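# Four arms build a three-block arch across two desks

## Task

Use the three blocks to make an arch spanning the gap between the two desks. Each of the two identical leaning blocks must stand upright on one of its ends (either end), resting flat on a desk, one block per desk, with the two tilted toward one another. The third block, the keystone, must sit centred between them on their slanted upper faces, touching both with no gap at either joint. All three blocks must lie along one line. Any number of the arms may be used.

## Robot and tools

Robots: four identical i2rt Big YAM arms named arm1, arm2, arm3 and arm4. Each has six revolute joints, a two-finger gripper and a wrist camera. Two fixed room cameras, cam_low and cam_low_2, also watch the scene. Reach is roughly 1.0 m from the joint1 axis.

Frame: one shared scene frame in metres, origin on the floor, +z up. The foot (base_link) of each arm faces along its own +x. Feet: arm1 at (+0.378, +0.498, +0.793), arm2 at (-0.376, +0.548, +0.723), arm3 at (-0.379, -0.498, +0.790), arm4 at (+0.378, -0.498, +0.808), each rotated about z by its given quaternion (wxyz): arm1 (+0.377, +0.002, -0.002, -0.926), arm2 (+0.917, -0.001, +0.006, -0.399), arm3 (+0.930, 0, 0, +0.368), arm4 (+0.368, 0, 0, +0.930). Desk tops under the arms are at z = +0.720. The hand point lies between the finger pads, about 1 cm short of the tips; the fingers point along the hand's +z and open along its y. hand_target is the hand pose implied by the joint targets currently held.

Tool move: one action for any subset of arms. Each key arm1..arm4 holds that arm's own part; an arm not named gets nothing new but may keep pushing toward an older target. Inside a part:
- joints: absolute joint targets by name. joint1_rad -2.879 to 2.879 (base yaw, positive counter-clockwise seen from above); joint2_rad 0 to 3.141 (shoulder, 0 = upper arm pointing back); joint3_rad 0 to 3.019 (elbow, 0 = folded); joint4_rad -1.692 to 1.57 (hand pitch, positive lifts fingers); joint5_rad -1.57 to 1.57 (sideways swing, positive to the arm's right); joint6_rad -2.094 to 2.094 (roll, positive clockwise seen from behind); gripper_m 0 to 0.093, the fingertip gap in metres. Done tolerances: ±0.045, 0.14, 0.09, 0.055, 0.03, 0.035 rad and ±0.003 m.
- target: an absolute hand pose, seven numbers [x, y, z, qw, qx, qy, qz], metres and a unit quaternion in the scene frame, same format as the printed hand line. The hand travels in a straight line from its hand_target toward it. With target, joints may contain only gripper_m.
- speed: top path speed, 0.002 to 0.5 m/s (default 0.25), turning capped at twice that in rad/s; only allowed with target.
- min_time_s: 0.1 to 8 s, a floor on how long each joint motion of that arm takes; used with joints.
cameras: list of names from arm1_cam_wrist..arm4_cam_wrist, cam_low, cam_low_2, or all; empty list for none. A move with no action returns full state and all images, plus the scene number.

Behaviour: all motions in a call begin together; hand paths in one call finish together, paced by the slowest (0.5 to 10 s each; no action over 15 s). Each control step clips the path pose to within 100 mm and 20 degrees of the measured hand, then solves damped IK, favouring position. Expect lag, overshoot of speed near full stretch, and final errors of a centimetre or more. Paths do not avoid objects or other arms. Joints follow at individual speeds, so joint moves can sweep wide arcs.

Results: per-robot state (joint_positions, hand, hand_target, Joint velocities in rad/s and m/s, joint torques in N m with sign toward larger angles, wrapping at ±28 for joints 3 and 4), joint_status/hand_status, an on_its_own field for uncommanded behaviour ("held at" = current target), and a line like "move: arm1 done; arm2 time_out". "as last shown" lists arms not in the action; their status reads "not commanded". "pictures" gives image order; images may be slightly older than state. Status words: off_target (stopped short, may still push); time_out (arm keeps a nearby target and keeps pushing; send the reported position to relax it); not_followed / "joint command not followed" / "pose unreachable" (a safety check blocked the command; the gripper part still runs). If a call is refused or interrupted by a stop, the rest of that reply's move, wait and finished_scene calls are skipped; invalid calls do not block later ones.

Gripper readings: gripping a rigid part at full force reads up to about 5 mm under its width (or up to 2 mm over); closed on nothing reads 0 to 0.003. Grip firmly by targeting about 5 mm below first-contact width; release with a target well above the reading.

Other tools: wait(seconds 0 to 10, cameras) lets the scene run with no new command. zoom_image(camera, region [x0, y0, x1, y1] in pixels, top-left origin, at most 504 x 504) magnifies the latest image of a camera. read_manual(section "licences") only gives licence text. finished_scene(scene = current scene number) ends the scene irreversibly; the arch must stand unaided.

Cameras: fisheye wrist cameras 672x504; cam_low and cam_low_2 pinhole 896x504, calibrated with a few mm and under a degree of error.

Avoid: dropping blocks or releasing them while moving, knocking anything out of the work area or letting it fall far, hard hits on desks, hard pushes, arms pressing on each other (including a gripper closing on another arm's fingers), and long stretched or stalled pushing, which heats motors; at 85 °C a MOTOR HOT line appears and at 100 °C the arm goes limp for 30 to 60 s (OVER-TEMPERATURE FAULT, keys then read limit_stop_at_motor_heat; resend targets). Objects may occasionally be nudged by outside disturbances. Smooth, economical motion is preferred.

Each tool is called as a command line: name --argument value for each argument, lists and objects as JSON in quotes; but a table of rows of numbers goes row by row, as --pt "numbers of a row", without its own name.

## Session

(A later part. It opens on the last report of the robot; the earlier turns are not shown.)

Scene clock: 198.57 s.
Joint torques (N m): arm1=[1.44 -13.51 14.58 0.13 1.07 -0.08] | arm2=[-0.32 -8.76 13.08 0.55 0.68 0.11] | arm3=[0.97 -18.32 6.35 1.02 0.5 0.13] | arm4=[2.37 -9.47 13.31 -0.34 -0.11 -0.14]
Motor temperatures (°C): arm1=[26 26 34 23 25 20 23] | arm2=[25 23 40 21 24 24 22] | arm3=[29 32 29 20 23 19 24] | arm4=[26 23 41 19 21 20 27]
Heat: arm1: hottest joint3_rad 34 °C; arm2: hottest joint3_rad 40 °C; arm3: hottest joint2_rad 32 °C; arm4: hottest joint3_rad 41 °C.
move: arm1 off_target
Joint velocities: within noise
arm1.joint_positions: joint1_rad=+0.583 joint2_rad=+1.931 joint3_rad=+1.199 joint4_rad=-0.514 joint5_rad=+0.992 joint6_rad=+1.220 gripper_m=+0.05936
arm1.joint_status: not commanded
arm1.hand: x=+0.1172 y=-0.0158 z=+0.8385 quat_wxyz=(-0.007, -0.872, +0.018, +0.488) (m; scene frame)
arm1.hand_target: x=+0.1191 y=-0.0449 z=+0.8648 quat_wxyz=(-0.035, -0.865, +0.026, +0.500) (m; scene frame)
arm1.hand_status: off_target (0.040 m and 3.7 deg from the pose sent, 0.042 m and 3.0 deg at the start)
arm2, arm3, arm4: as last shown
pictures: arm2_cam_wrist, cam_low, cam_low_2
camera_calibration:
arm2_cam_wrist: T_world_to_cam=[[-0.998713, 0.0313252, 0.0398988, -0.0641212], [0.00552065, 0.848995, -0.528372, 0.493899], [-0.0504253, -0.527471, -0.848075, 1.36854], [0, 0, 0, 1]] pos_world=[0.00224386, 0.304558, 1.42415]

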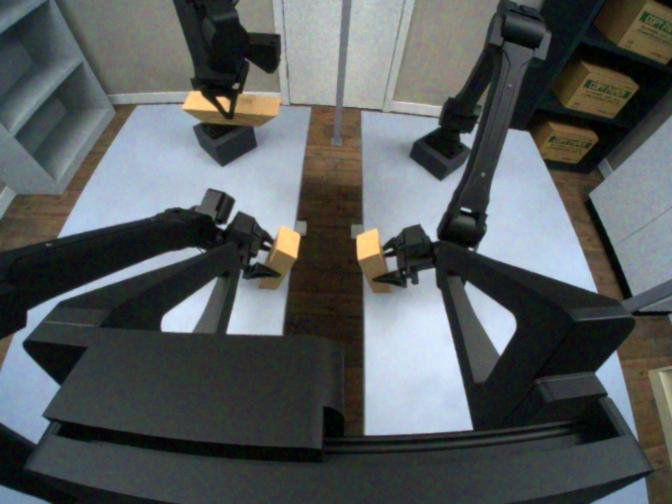

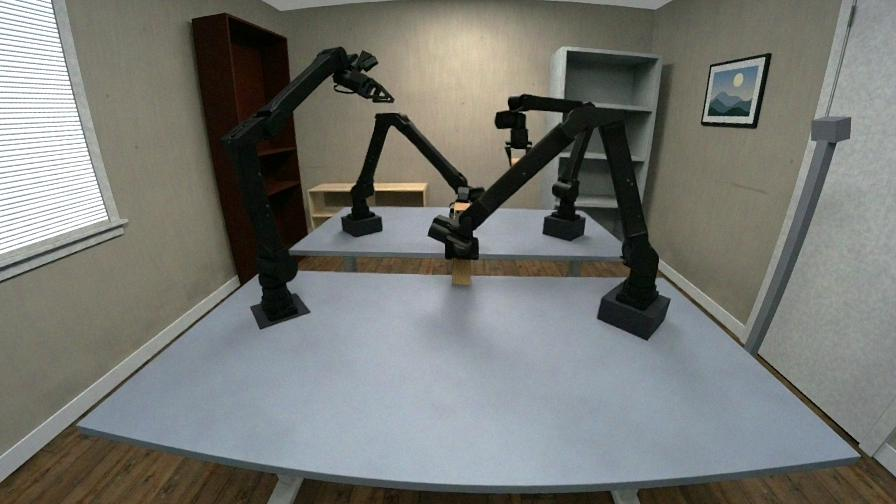

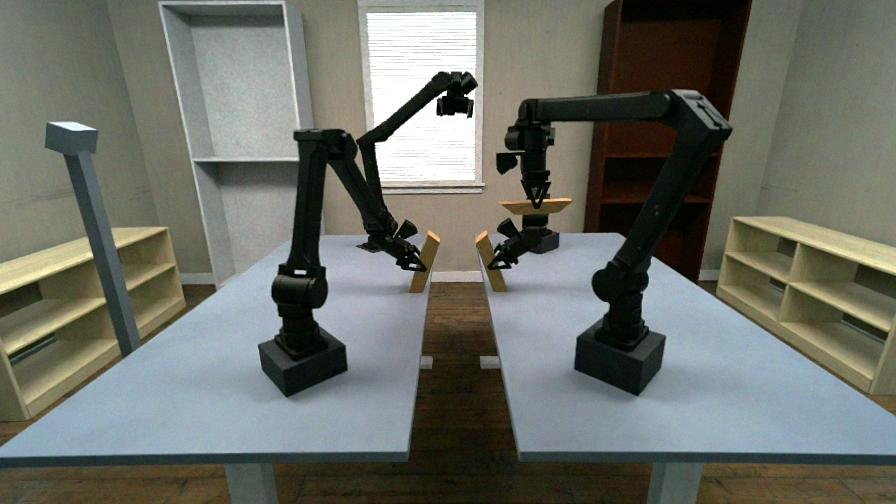

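move --arm1 '{"target": [0.1165, -0.052, 0.862, -0.045, -0.8645, 0.035, 0.499], "speed": 0.05}' --cameras '["cam_low", "cam_low_2", "arm2_cam_wrist"]'

zoom_image --camera "cam_low_2" --region '[465, 225, 515, 300]'

zoom_image --camera "arm2_cam_wrist" --region '[245, 210, 325, 300]'

zoom_image --camera "cam_low" --region '[440, 190, 490, 220]'

Scene clock: 206.47 s.
Joint torques (N m): arm1=[1.32 -13.1 14.68 0.91 0.88 0.01] | arm2=[-0.32 -8.64 13.08 0.42 0.67 0.09] | arm3=[0.97 -18.32 6.41 0.98 0.5 0.14] | arm4=[2.43 -9.41 13.34 -0.34 -0.11 -0.14]
Motor temperatures (°C): arm1=[26 26 35 23 25 20 23] | arm2=[25 23 40 21 24 24 22] | arm3=[29 32 28 20 23 19 24] | arm4=[26 23 41 19 21 20 27]
Heat: arm1: hottest joint3_rad 35 °C; arm2: hottest joint3_rad 40 °C; arm3: hottest joint2_rad 32 °C; arm4: hottest joint3_rad 41 °C.
move: arm1 off_target
Joint velocities: within noise
arm1.joint_positions: joint1_rad=+0.583 joint2_rad=+1.933 joint3_rad=+1.203 joint4_rad=-0.516 joint5_rad=+0.992 joint6_rad=+1.214 gripper_m=+0.05936
arm1.joint_status: not commanded
arm1.hand: x=+0.1170 y=-0.0167 z=+0.8384 quat_wxyz=(-0.005, -0.872, +0.015, +0.488) (m; scene frame)
arm1.hand_target: x=+0.1178 y=-0.0492 z=+0.8631 quat_wxyz=(-0.043, -0.865, +0.032, +0.499) (m; scene frame)
arm1.hand_status: off_target (0.042 m and 5.3 deg from the pose sent, 0.043 m and 5.0 deg at the start)
arm2, arm3, arm4: as last shown
pictures: arm2_cam_wrist, cam_low, cam_low_2
camera_calibration:
arm2_cam_wrist: T_world_to_cam=[[-0.998713, 0.0313252, 0.0398988, -0.0641212], [0.00552065, 0.848995, -0.528372, 0.493899], [-0.0504253, -0.527471, -0.848075, 1.36854], [0, 0, 0, 1]] pos_world=[0.00224386, 0.304558, 1.42415]

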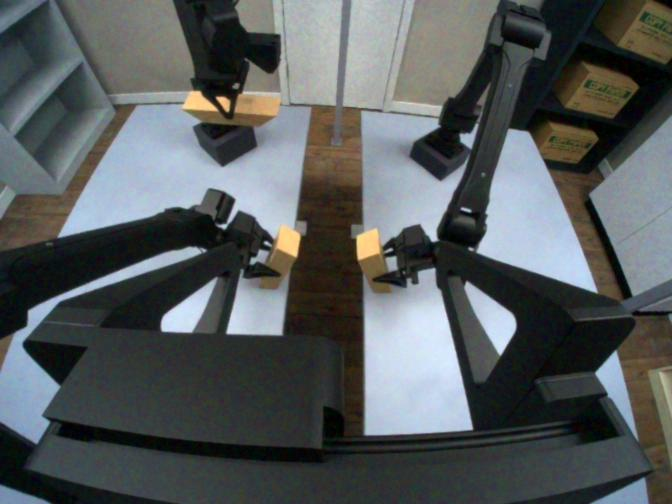

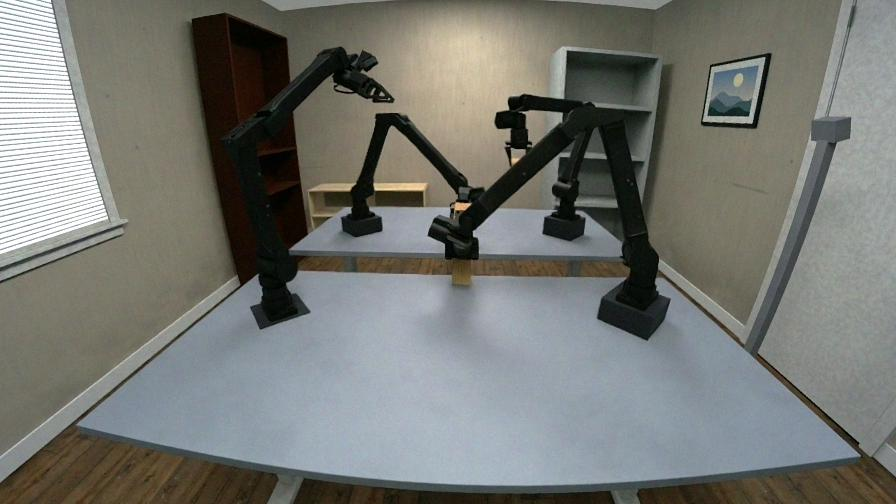

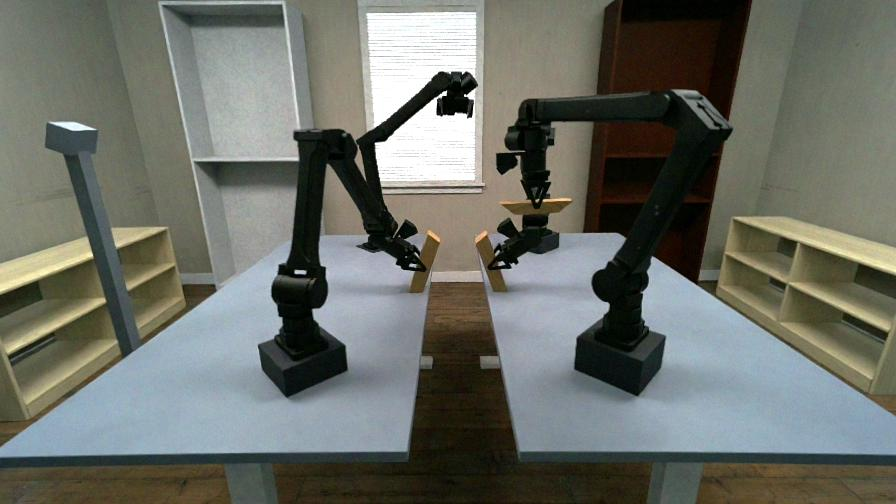

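Scaled by 6.720 from the camera's 896x504 image, which has a finer 1280x720 frame.

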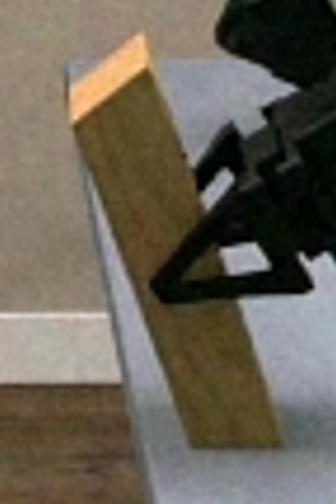

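Scaled by 5.600 from the camera's 672x504 image, which has a finer 960x720 frame.

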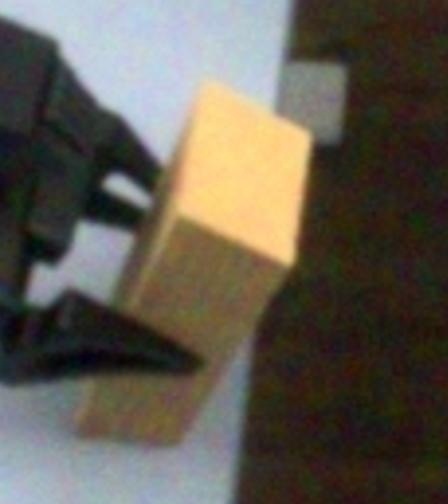

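Scaled by 10.080 from the camera's 896x504 image, which has a finer 1280x720 frame.

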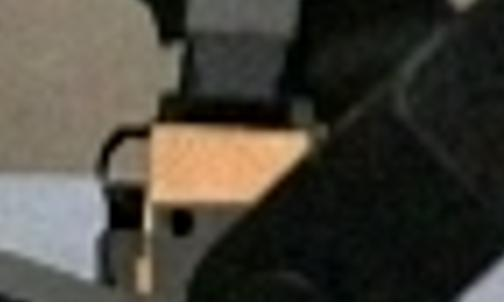

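move --arm1 '{"joints": {"joint4_rad": -0.465}, "min_time_s": 1.0}' --cameras '["cam_low", "cam_low_2", "arm2_cam_wrist"]'

zoom_image --camera "cam_low_2" --region '[465, 225, 515, 300]'

zoom_image --camera "arm2_cam_wrist" --region '[245, 210, 325, 300]'

zoom_image --camera "cam_low" --region '[440, 190, 490, 220]'

Scene clock: 209.27 s.
Joint torques (N m): arm1=[1.44 -13.51 14.72 1.2 0.89 0] | arm2=[-0.38 -8.94 13.05 0.4 0.65 0.12] | arm3=[0.85 -18.08 6.5 0.9 0.47 0.13] | arm4=[2.37 -9.47 13.31 -0.32 -0.11 -0.14]
Motor temperatures (°C): arm1=[26 26 35 23 25 20 23] | arm2=[25 23 40 21 24 24 22] | arm3=[29 32 28 20 23 19 24] | arm4=[26 23 41 19 21 20 27]
Heat: arm1: hottest joint3_rad 35 °C; arm2: hottest joint3_rad 40 °C; arm3: hottest joint2_rad 32 °C; arm4: hottest joint3_rad 41 °C.
move: arm1 done
Joint velocities: within noise
arm1.joint_positions: joint1_rad=+0.583 joint2_rad=+1.936 joint3_rad=+1.203 joint4_rad=-0.487 joint5_rad=+0.992 joint6_rad=+1.214 gripper_m=+0.05936
arm1.joint_status: all done
arm1.hand: x=+0.1161 y=-0.0211 z=+0.8386 quat_wxyz=(-0.016, -0.871, +0.021, +0.491) (m; scene frame)
arm1.hand_target: x=+0.1167 y=-0.0545 z=+0.8657 quat_wxyz=(-0.058, -0.862, +0.041, +0.501) (m; scene frame)
arm1.hand_status: not commanded
arm2, arm3, arm4: as last shown
pictures: arm2_cam_wrist, cam_low, cam_low_2
camera_calibration:
arm2_cam_wrist: T_world_to_cam=[[-0.998713, 0.0313252, 0.0398988, -0.0641212], [0.00552065, 0.848995, -0.528372, 0.493899], [-0.0504253, -0.527471, -0.848075, 1.36854], [0, 0, 0, 1]] pos_world=[0.00224386, 0.304558, 1.42415]

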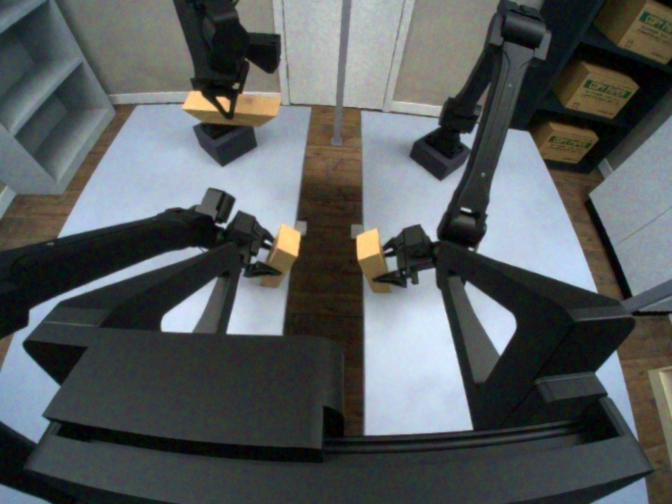

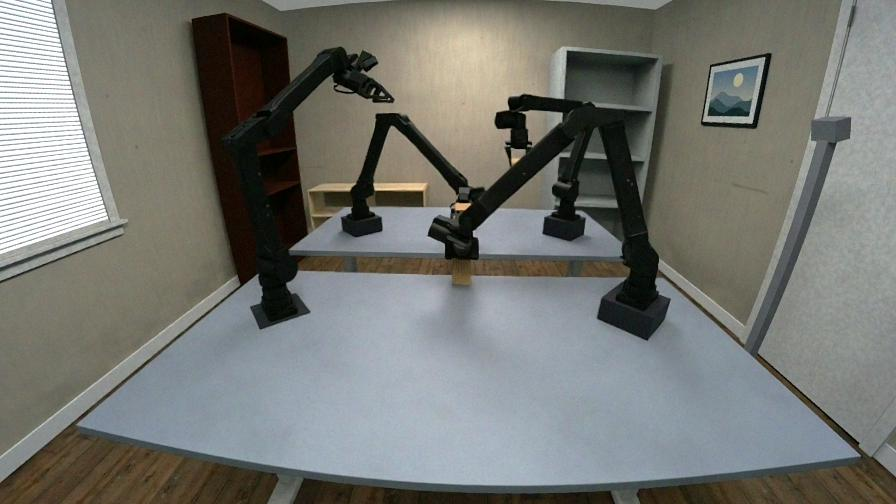

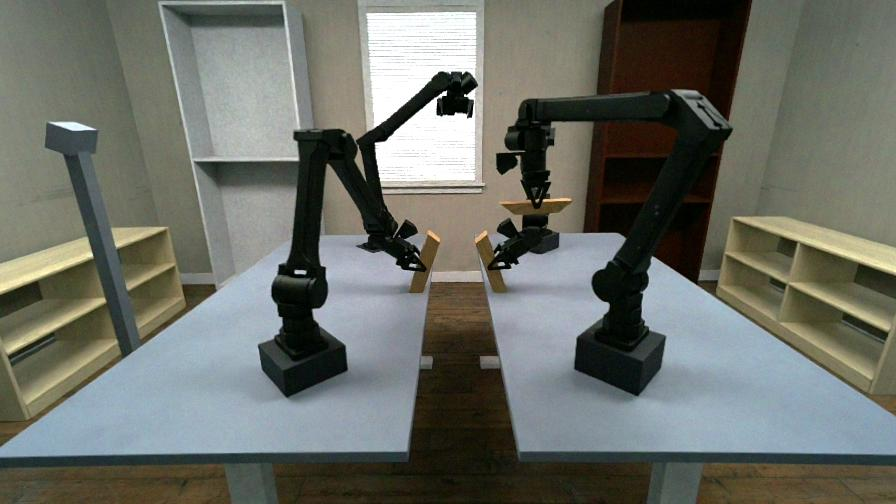

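Scaled by 6.720 from the camera's 896x504 image, which has a finer 1280x720 frame.

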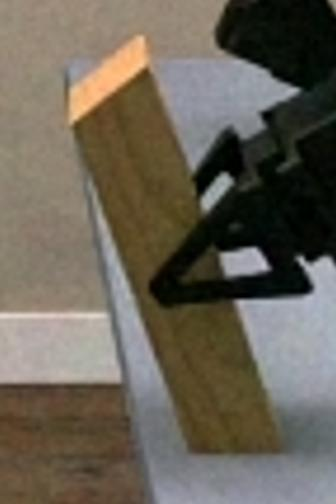

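Scaled by 5.600 from the camera's 672x504 image, which has a finer 960x720 frame.

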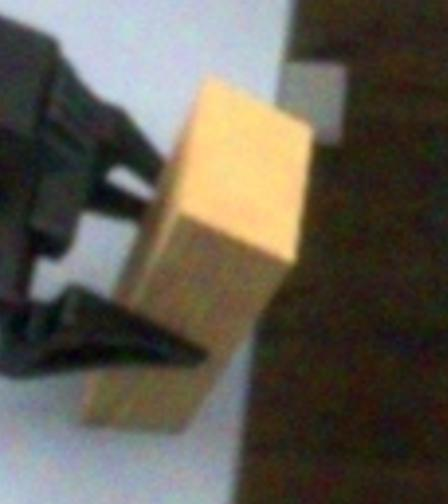

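Scaled by 10.080 from the camera's 896x504 image, which has a finer 1280x720 frame.

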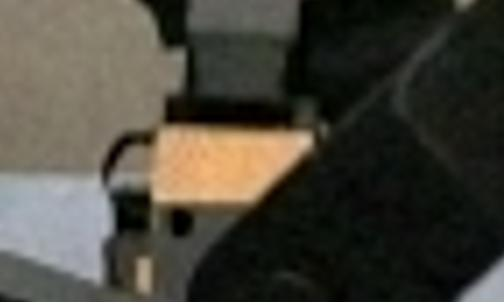

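move --arm1 '{"joints": {"joint5_rad": 1.014}, "min_time_s": 0.8}' --cameras '["cam_low", "cam_low_2", "arm2_cam_wrist"]'

zoom_image --camera "cam_low_2" --region '[465, 225, 515, 300]'

zoom_image --camera "cam_low_2" --region '[400, 225, 450, 300]'

zoom_image --camera "arm2_cam_wrist" --region '[245, 210, 325, 300]'

zoom_image --camera "arm2_cam_wrist" --region '[340, 210, 420, 300]'

Scene clock: 216.13 s.
Joint torques (N m): arm1=[1.2 -13.45 14.74 1.17 1.12 0] | arm2=[-0.32 -8.94 13.09 0.49 0.68 0.11] | arm3=[0.85 -18.26 6.28 0.91 0.49 0.13] | arm4=[2.43 -9.52 13.3 -0.34 -0.11 -0.14]
Motor temperatures (°C): arm1=[26 26 35 23 25 20 23] | arm2=[25 23 40 21 24 24 22] | arm3=[29 33 28 20 23 19 24] | arm4=[26 23 42 19 21 20 27]
Heat: arm1: hottest joint3_rad 35 °C; arm2: hottest joint3_rad 40 °C; arm3: hottest joint2_rad 33 °C; arm4: hottest joint3_rad 42 °C.
move: arm1 done
Joint velocities: within noise
arm1.joint_positions: joint1_rad=+0.585 joint2_rad=+1.937 joint3_rad=+1.203 joint4_rad=-0.485 joint5_rad=+0.997 joint6_rad=+1.214 gripper_m=+0.05936
arm1.joint_status: all done
arm1.hand: x=+0.1163 y=-0.0212 z=+0.8389 quat_wxyz=(-0.016, -0.870, +0.021, +0.493) (m; scene frame)
arm1.hand_target: x=+0.1157 y=-0.0538 z=+0.8671 quat_wxyz=(-0.057, -0.860, +0.042, +0.506) (m; scene frame)
arm1.hand_status: not commanded
arm2, arm4: as last shown
arm3.joint_positions: joint1_rad=+0.586 joint2_rad=+1.933 joint3_rad=+1.160 joint4_rad=-0.406 joint5_rad=+0.941 joint6_rad=+1.155 gripper_m=+0.06120
arm3.joint_status: not commanded
arm3.hand: x=-0.1124 y=+0.0146 z=+0.8210 quat_wxyz=(-0.476, -0.008, -0.879, -0.023) (m; scene frame)
arm3.hand_target: x=-0.1120 y=+0.0211 z=+0.8409 quat_wxyz=(-0.481, -0.018, -0.875, -0.047) (m; scene frame)
arm3.hand_status: not commanded
pictures: arm2_cam_wrist, cam_low, cam_low_2
camera_calibration:
arm2_cam_wrist: T_world_to_cam=[[-0.998713, 0.0313252, 0.0398988, -0.0641212], [0.00552065, 0.848995, -0.528372, 0.493899], [-0.0504253, -0.527471, -0.848075, 1.36854], [0, 0, 0, 1]] pos_world=[0.00224386, 0.304558, 1.42415]

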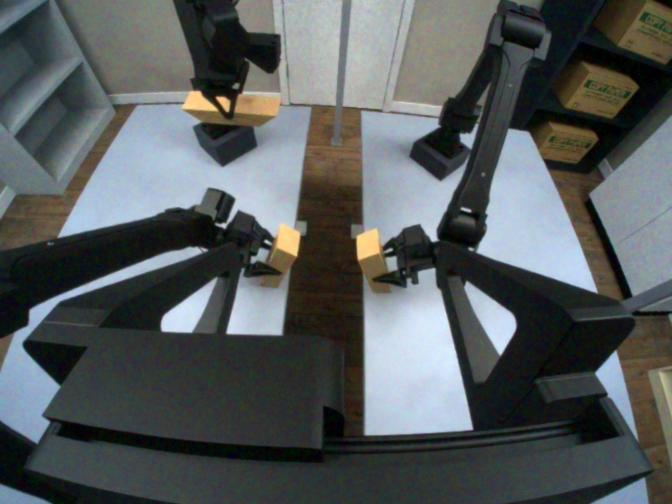

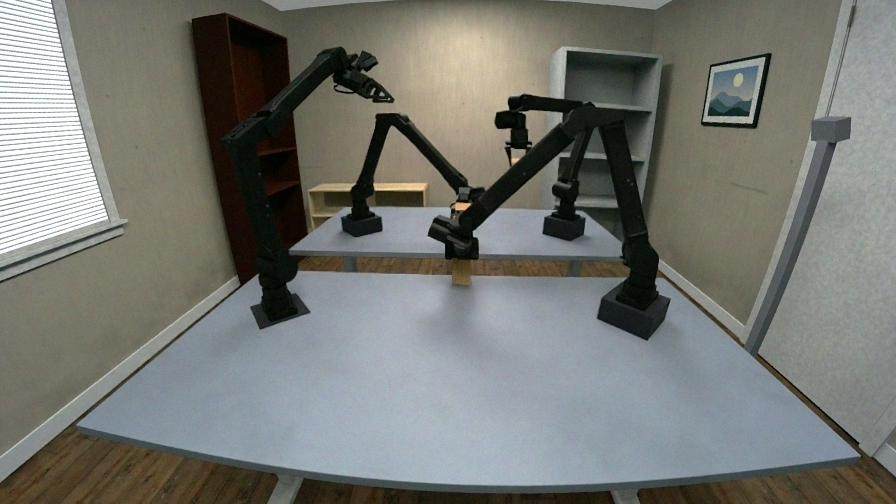

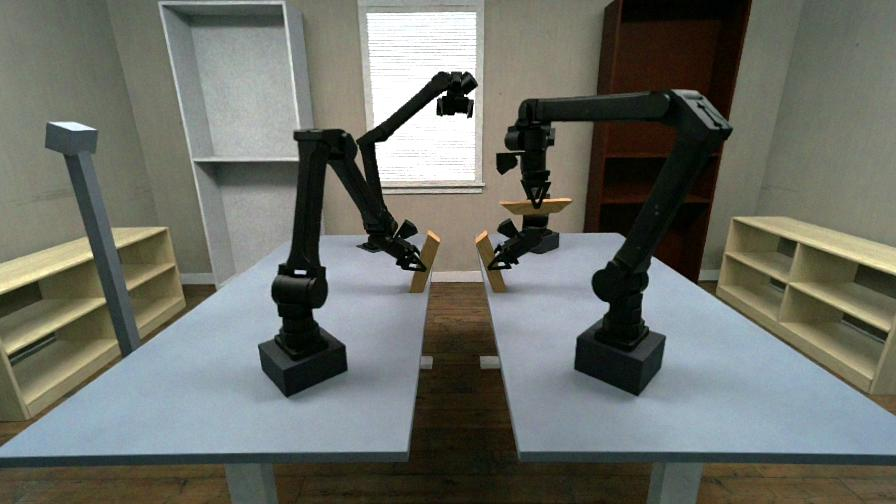

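Scaled by 6.720 from the camera's 896x504 image, which has a finer 1280x720 frame.

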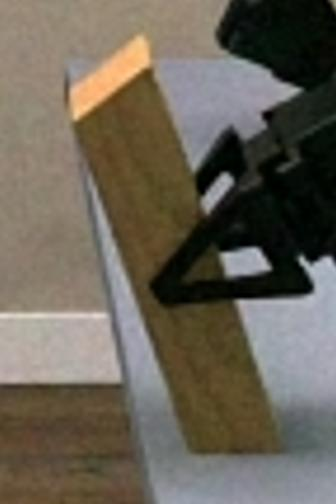

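Scaled by 6.720 from the camera's 896x504 image, which has a finer 1280x720 frame.

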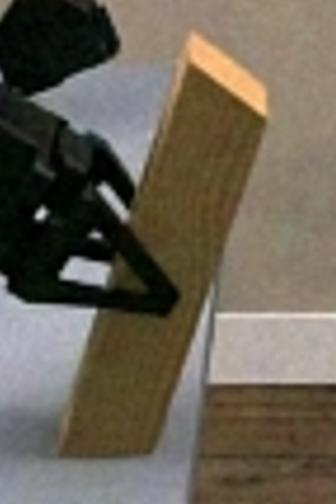

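Scaled by 5.600 from the camera's 672x504 image, which has a finer 960x720 frame.

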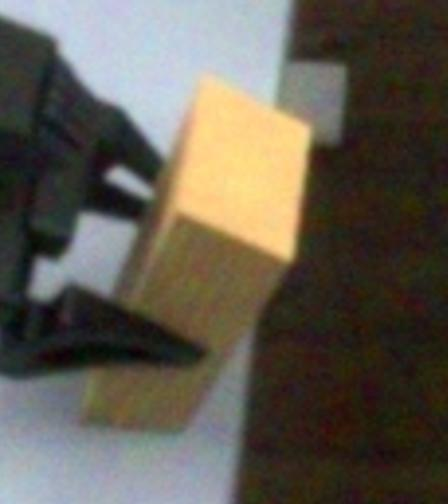

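Scaled by 5.600 from the camera's 672x504 image, which has a finer 960x720 frame.

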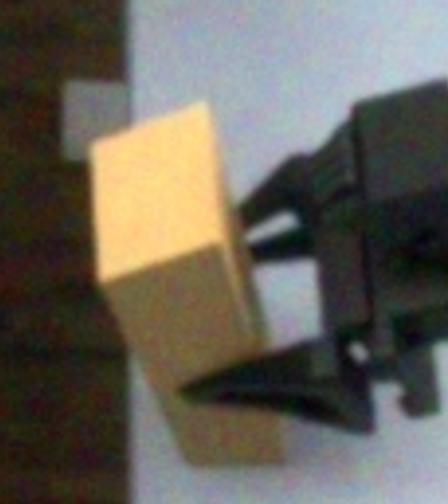

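move --arm4 '{"target": [0.09, -0.09, 1.12, 0.0, 1.0, -0.005, 0.0], "speed": 0.15}' --cameras '["cam_low", "cam_low_2", "arm2_cam_wrist"]'

Scene clock: 221.80 s.
Joint torques (N m): arm1=[1.26 -13.45 14.71 1.16 1.11 0.01] | arm2=[-0.38 -8.59 12.98 0.5 0.67 0.11] | arm3=[0.85 -17.79 6.48 1.02 0.49 0.16] | arm4=[2.61 -15.74 13.35 -0.27 -0.12 0.12]
Motor temperatures (°C): arm1=[26 26 35 23 25 20 23] | arm2=[25 23 40 21 24 24 22] | arm3=[29 33 28 21 23 19 25] | arm4=[26 23 42 19 21 20 27]
Heat: arm1: hottest joint3_rad 35 °C; arm2: hottest joint3_rad 40 °C; arm3: hottest joint2_rad 33 °C; arm4: hottest joint3_rad 42 °C.
move: arm4 off_target
Joint velocities: within noise
arm1, arm3: as last shown
arm2.joint_positions: joint1_rad=+0.459 joint2_rad=+1.437 joint3_rad=+2.047 joint4_rad=-1.555 joint5_rad=+1.008 joint6_rad=+0.823 gripper_m=+0.09396
arm2.joint_status: not commanded
arm2.hand: x=-0.0013 y=+0.2496 z=+1.3170 quat_wxyz=(-0.364, -0.587, -0.611, +0.388) (m; scene frame)
arm2.hand_target: x=-0.0002 y=+0.2528 z=+1.3338 quat_wxyz=(-0.382, -0.593, -0.599, +0.380) (m; scene frame)
arm2.hand_status: not commanded
arm4.joint_positions: joint1_rad=-0.214 joint2_rad=+1.637 joint3_rad=+1.719 joint4_rad=-1.683 joint5_rad=+0.000 joint6_rad=-0.959 gripper_m=+0.05906
arm4.joint_status: not commanded
arm4.hand: x=+0.1009 y=-0.0961 z=+1.0949 quat_wxyz=(+0.013, +1.000, -0.004, +0.009) (m; scene frame)
arm4.hand_target: x=+0.0909 y=-0.0912 z=+1.1196 quat_wxyz=(-0.008, +1.000, -0.005, -0.006) (m; scene frame)
arm4.hand_status: off_target (0.028 m and 1.8 deg from the pose sent, 0.185 m and 3.3 deg at the start; a joint's target at an end of its range on 28 of 61 steps)
pictures: arm2_cam_wrist, cam_low, cam_low_2
camera_calibration:
arm2_cam_wrist: T_world_to_cam=[[-0.998713, 0.0313252, 0.0398988, -0.0641212], [0.00552065, 0.848995, -0.528372, 0.493899], [-0.0504253, -0.527471, -0.848075, 1.36854], [0, 0, 0, 1]] pos_world=[0.00224386, 0.304558, 1.42415]

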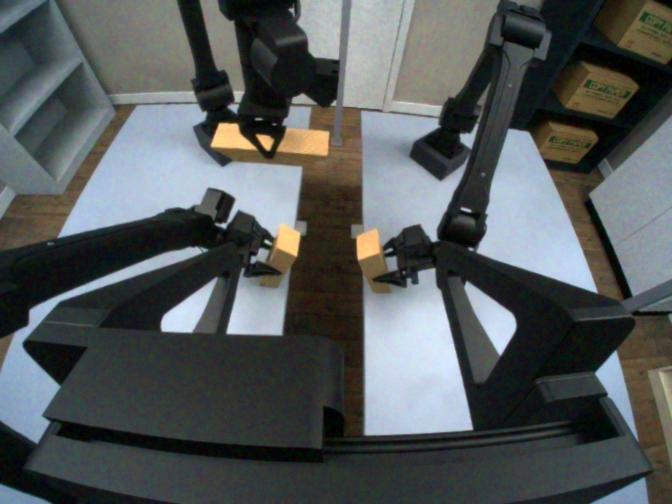

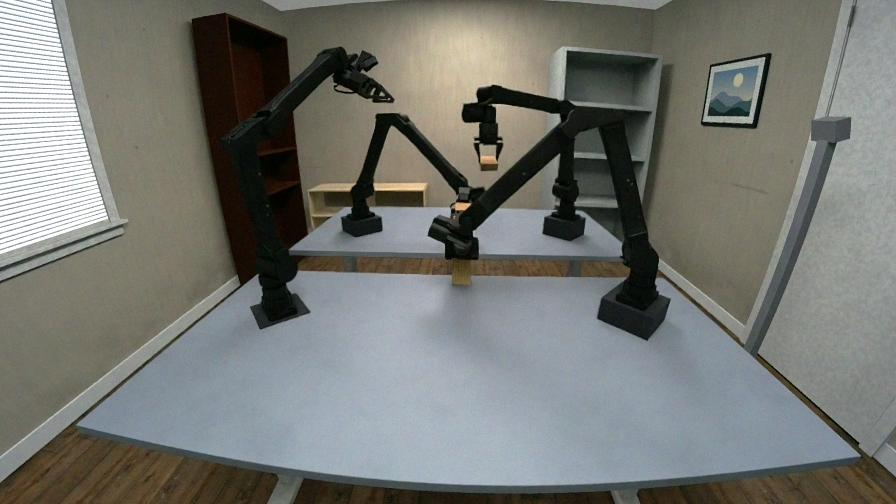

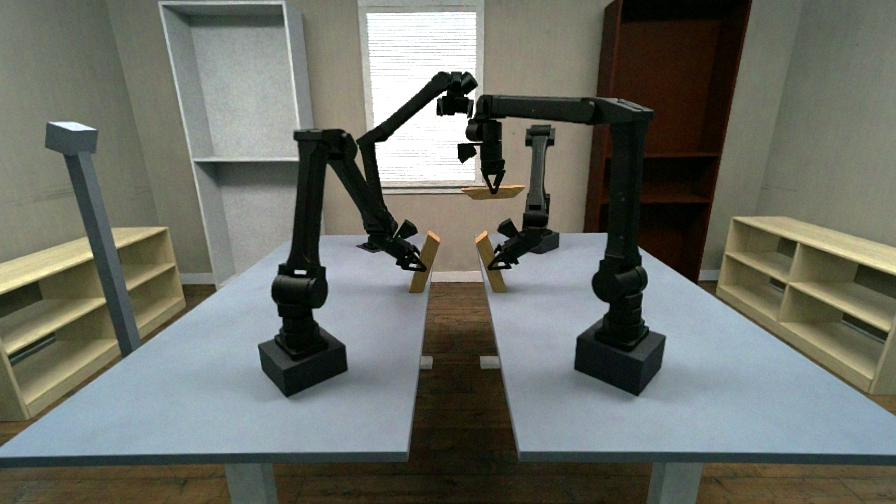

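move --arm4 '{"target": [-0.007, 0.010, 1.115, 0.0, 1.0, -0.005, 0.0], "speed": 0.12}' --cameras '["cam_low", "cam_low_2", "arm2_cam_wrist"]'

zoom_image --camera "cam_low_2" --region '[380, 150, 540, 310]'

zoom_image --camera "cam_low" --region '[400, 120, 520, 300]'

zoom_image --camera "arm2_cam_wrist" --region '[240, 150, 420, 310]'

Scene clock: 225.17 s.
Joint torques (N m): arm1=[1.32 -13.51 14.68 1.17 1.12 0.01] | arm2=[-0.32 -8.94 13 0.5 0.66 0.1] | arm3=[0.79 -18.02 6.22 0.88 0.53 0.15] | arm4=[2.55 -20.37 13.48 0.06 -0.08 0.13]
Motor temperatures (°C): arm1=[26 26 35 23 26 20 23] | arm2=[25 23 40 21 24 24 22] | arm3=[29 33 28 21 23 19 25] | arm4=[26 23 43 19 21 20 27]
Heat: arm1: hottest joint3_rad 35 °C; arm2: hottest joint3_rad 40 °C; arm3: hottest joint2_rad 33 °C; arm4: hottest joint3_rad 43 °C.
move: arm4 off_target
Joint velocities: within noise
arm1, arm2, arm3: as last shown
arm4.joint_positions: joint1_rad=-0.179 joint2_rad=+1.973 joint3_rad=+2.170 joint4_rad=-1.685 joint5_rad=+0.000 joint6_rad=-0.930 gripper_m=+0.05906
arm4.joint_status: not commanded
arm4.hand: x=+0.0036 y=+0.0063 z=+1.0880 quat_wxyz=(-0.033, +0.999, -0.001, -0.024) (m; scene frame)
arm4.hand_target: x=-0.0059 y=+0.0088 z=+1.1141 quat_wxyz=(-0.055, +0.998, -0.002, -0.042) (m; scene frame)
arm4.hand_status: off_target (0.029 m and 4.8 deg from the pose sent, 0.153 m and 1.8 deg at the start; a joint's target at an end of its range on 63 of 64 steps)
pictures: arm2_cam_wrist, cam_low, cam_low_2
camera_calibration:
arm2_cam_wrist: T_world_to_cam=[[-0.998713, 0.0313252, 0.0398988, -0.0641212], [0.00552065, 0.848995, -0.528372, 0.493899], [-0.0504253, -0.527471, -0.848075, 1.36854], [0, 0, 0, 1]] pos_world=[0.00224386, 0.304558, 1.42415]

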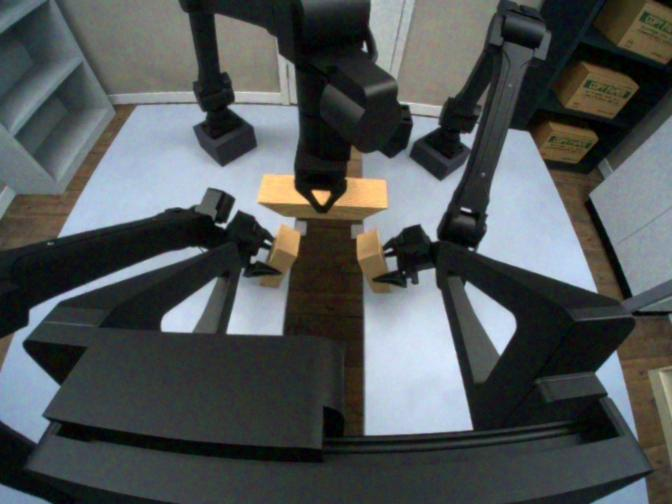

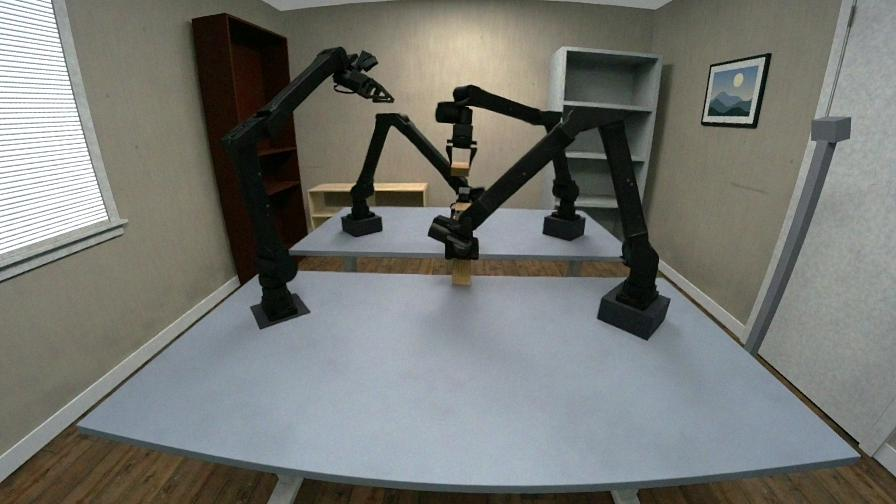

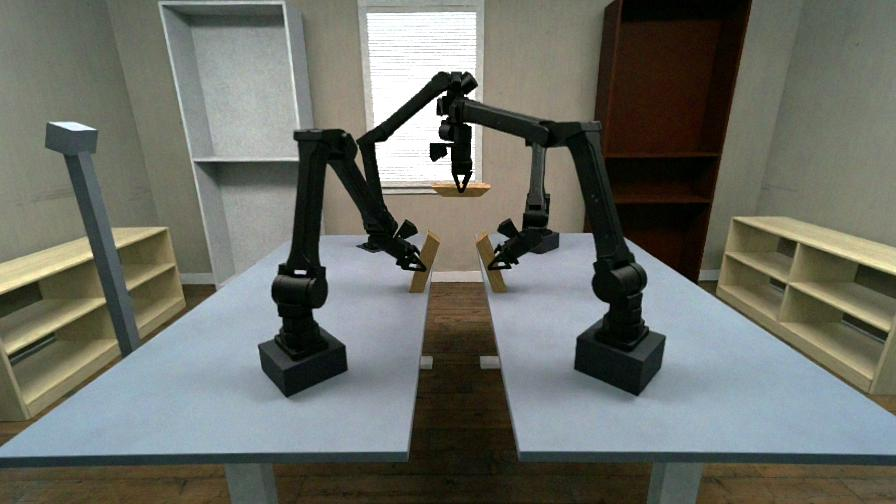

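Scaled by 3.150 from the camera's 896x504 image, which has a finer 1280x720 frame.

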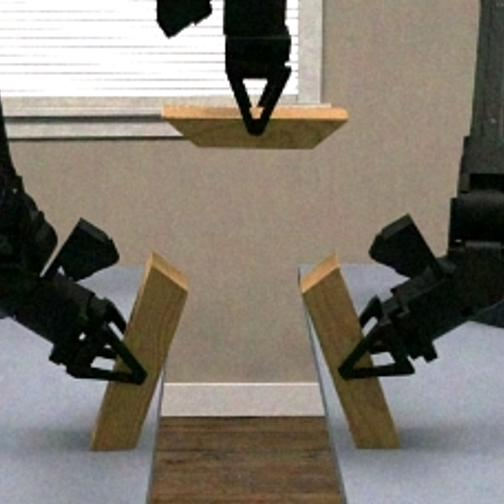

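Scaled by 2.800 from the camera's 896x504 image, which has a finer 1280x720 frame.

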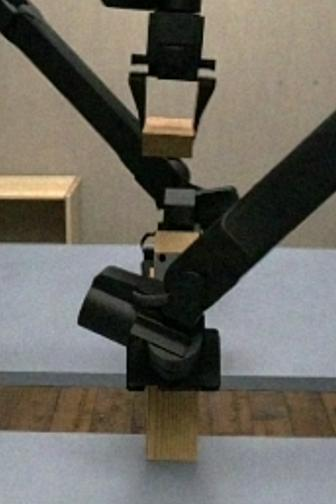

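Scaled by 2.800 from the camera's 672x504 image, which has a finer 960x720 frame.

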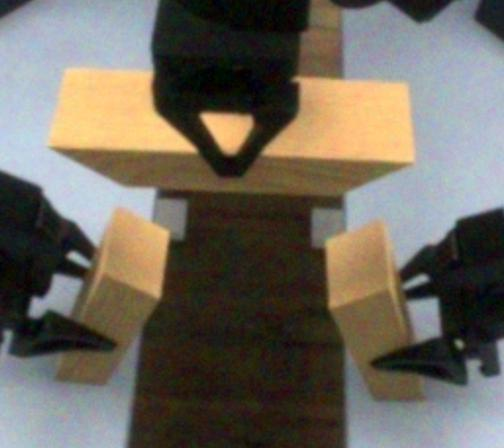

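move --arm4 '{"target": [-0.0125, 0.000, 1.030, 0.0, 1.0, -0.005, 0.0], "speed": 0.1}' --cameras '["cam_low", "cam_low_2", "arm2_cam_wrist"]'

zoom_image --camera "cam_low_2" --region '[410, 190, 510, 300]'

zoom_image --camera "cam_low" --region '[430, 160, 490, 220]'

zoom_image --camera "arm2_cam_wrist" --region '[240, 180, 420, 310]'

Scene clock: 233.03 s.
Joint torques (N m): arm1=[1.2 -13.51 14.72 1.17 1.12 0.01] | arm2=[-0.32 -8.88 13.15 0.44 0.65 0.11] | arm3=[1.2 -17.67 6.38 0.88 0.51 0.14] | arm4=[2.78 -21.54 9.78 0.87 -0.13 0.12]
Motor temperatures (°C): arm1=[26 26 35 23 26 20 23] | arm2=[25 23 40 21 24 24 22] | arm3=[29 33 28 21 23 19 25] | arm4=[26 25 44 19 21 20 27]
Heat: arm1: hottest joint3_rad 35 °C; arm2: hottest joint3_rad 40 °C; arm3: hottest joint2_rad 33 °C; arm4: hottest joint3_rad 44 °C.
move: arm4 off_target
Joint velocities: within noise
arm1, arm2, arm3: as last shown
arm4.joint_positions: joint1_rad=-0.164 joint2_rad=+2.041 joint3_rad=+2.098 joint4_rad=-1.665 joint5_rad=+0.000 joint6_rad=-0.906 gripper_m=+0.05906
arm4.joint_status: not commanded
arm4.hand: x=-0.0027 y=-0.0006 z=+1.0191 quat_wxyz=(+0.015, +1.000, -0.006, +0.012) (m; scene frame)
arm4.hand_target: x=-0.0123 y=-0.0001 z=+1.0299 quat_wxyz=(+0.000, +1.000, -0.006, +0.000) (m; scene frame)
arm4.hand_status: off_target (0.015 m and 2.2 deg from the pose sent, 0.060 m and 4.8 deg at the start)
pictures: arm2_cam_wrist, cam_low, cam_low_2
camera_calibration:
arm2_cam_wrist: T_world_to_cam=[[-0.998713, 0.0313252, 0.0398988, -0.0641212], [0.00552065, 0.848995, -0.528372, 0.493899], [-0.0504253, -0.527471, -0.848075, 1.36854], [0, 0, 0, 1]] pos_world=[0.00224386, 0.304558, 1.42415]

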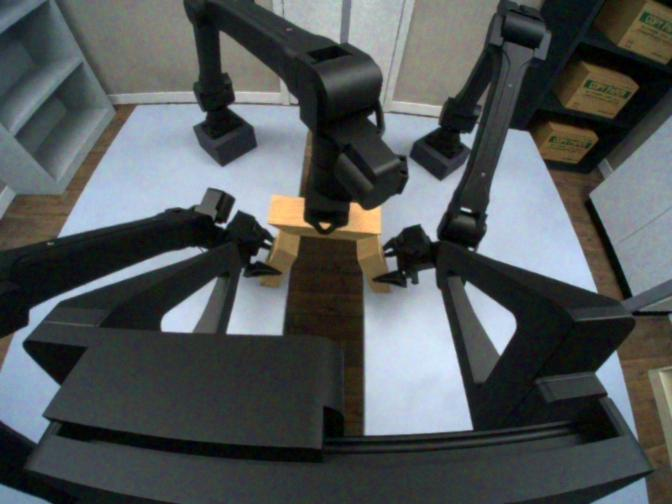

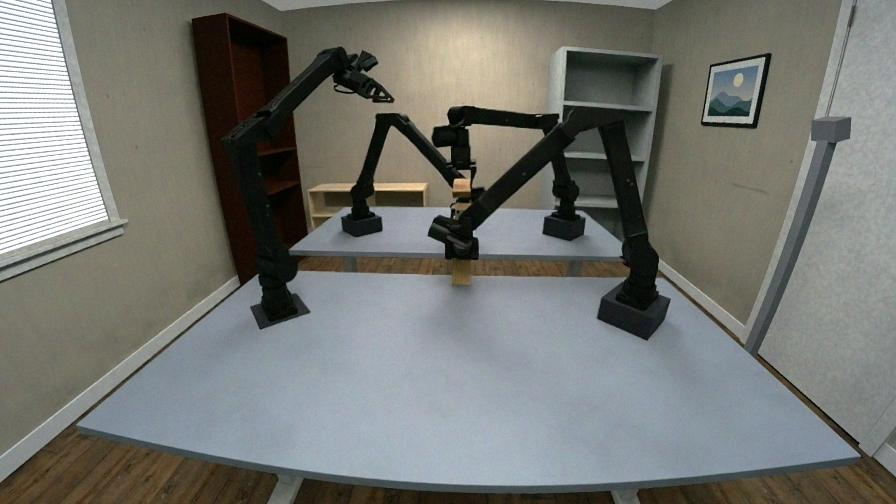

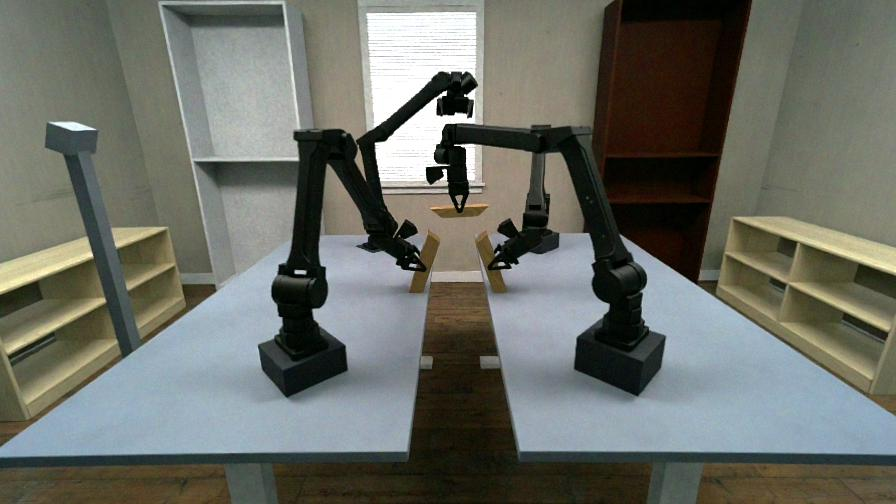

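Scaled by 4.582 from the camera's 896x504 image, which has a finer 1280x720 frame.

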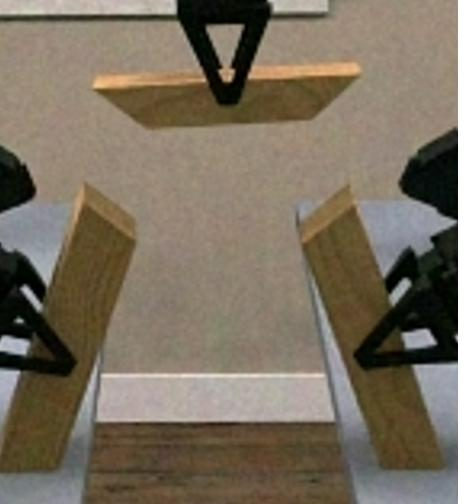

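Scaled by 8.400 from the camera's 896x504 image, which has a finer 1280x720 frame.

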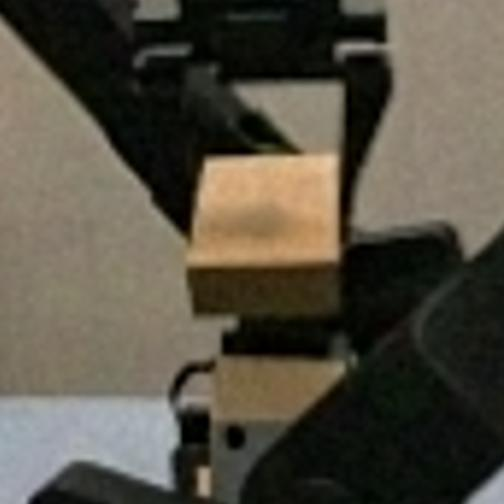

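Scaled by 2.800 from the camera's 672x504 image, which has a finer 960x720 frame.

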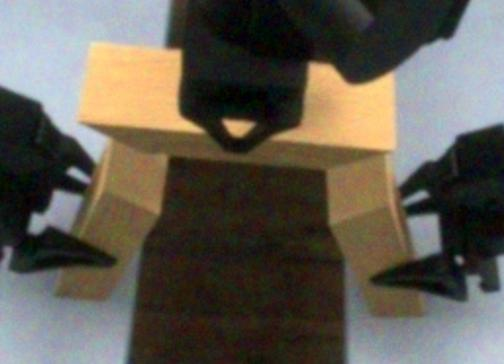

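zoom_image --camera "cam_low_2" --region '[425, 200, 495, 250]'

zoom_image --camera "arm2_cam_wrist" --region '[260, 185, 400, 275]'

Scaled by 7.200 from the camera's 896x504 image, which has a finer 1280x720 frame.

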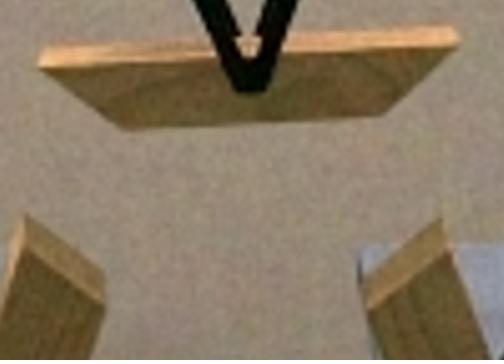

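Scaled by 3.600 from the camera's 672x504 image, which has a finer 960x720 frame.

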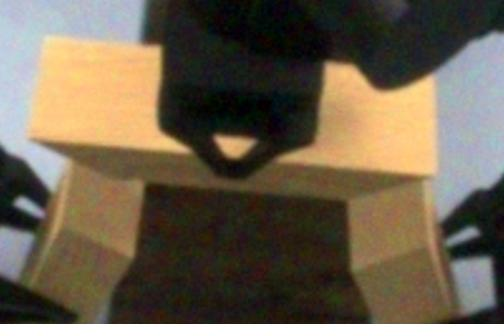

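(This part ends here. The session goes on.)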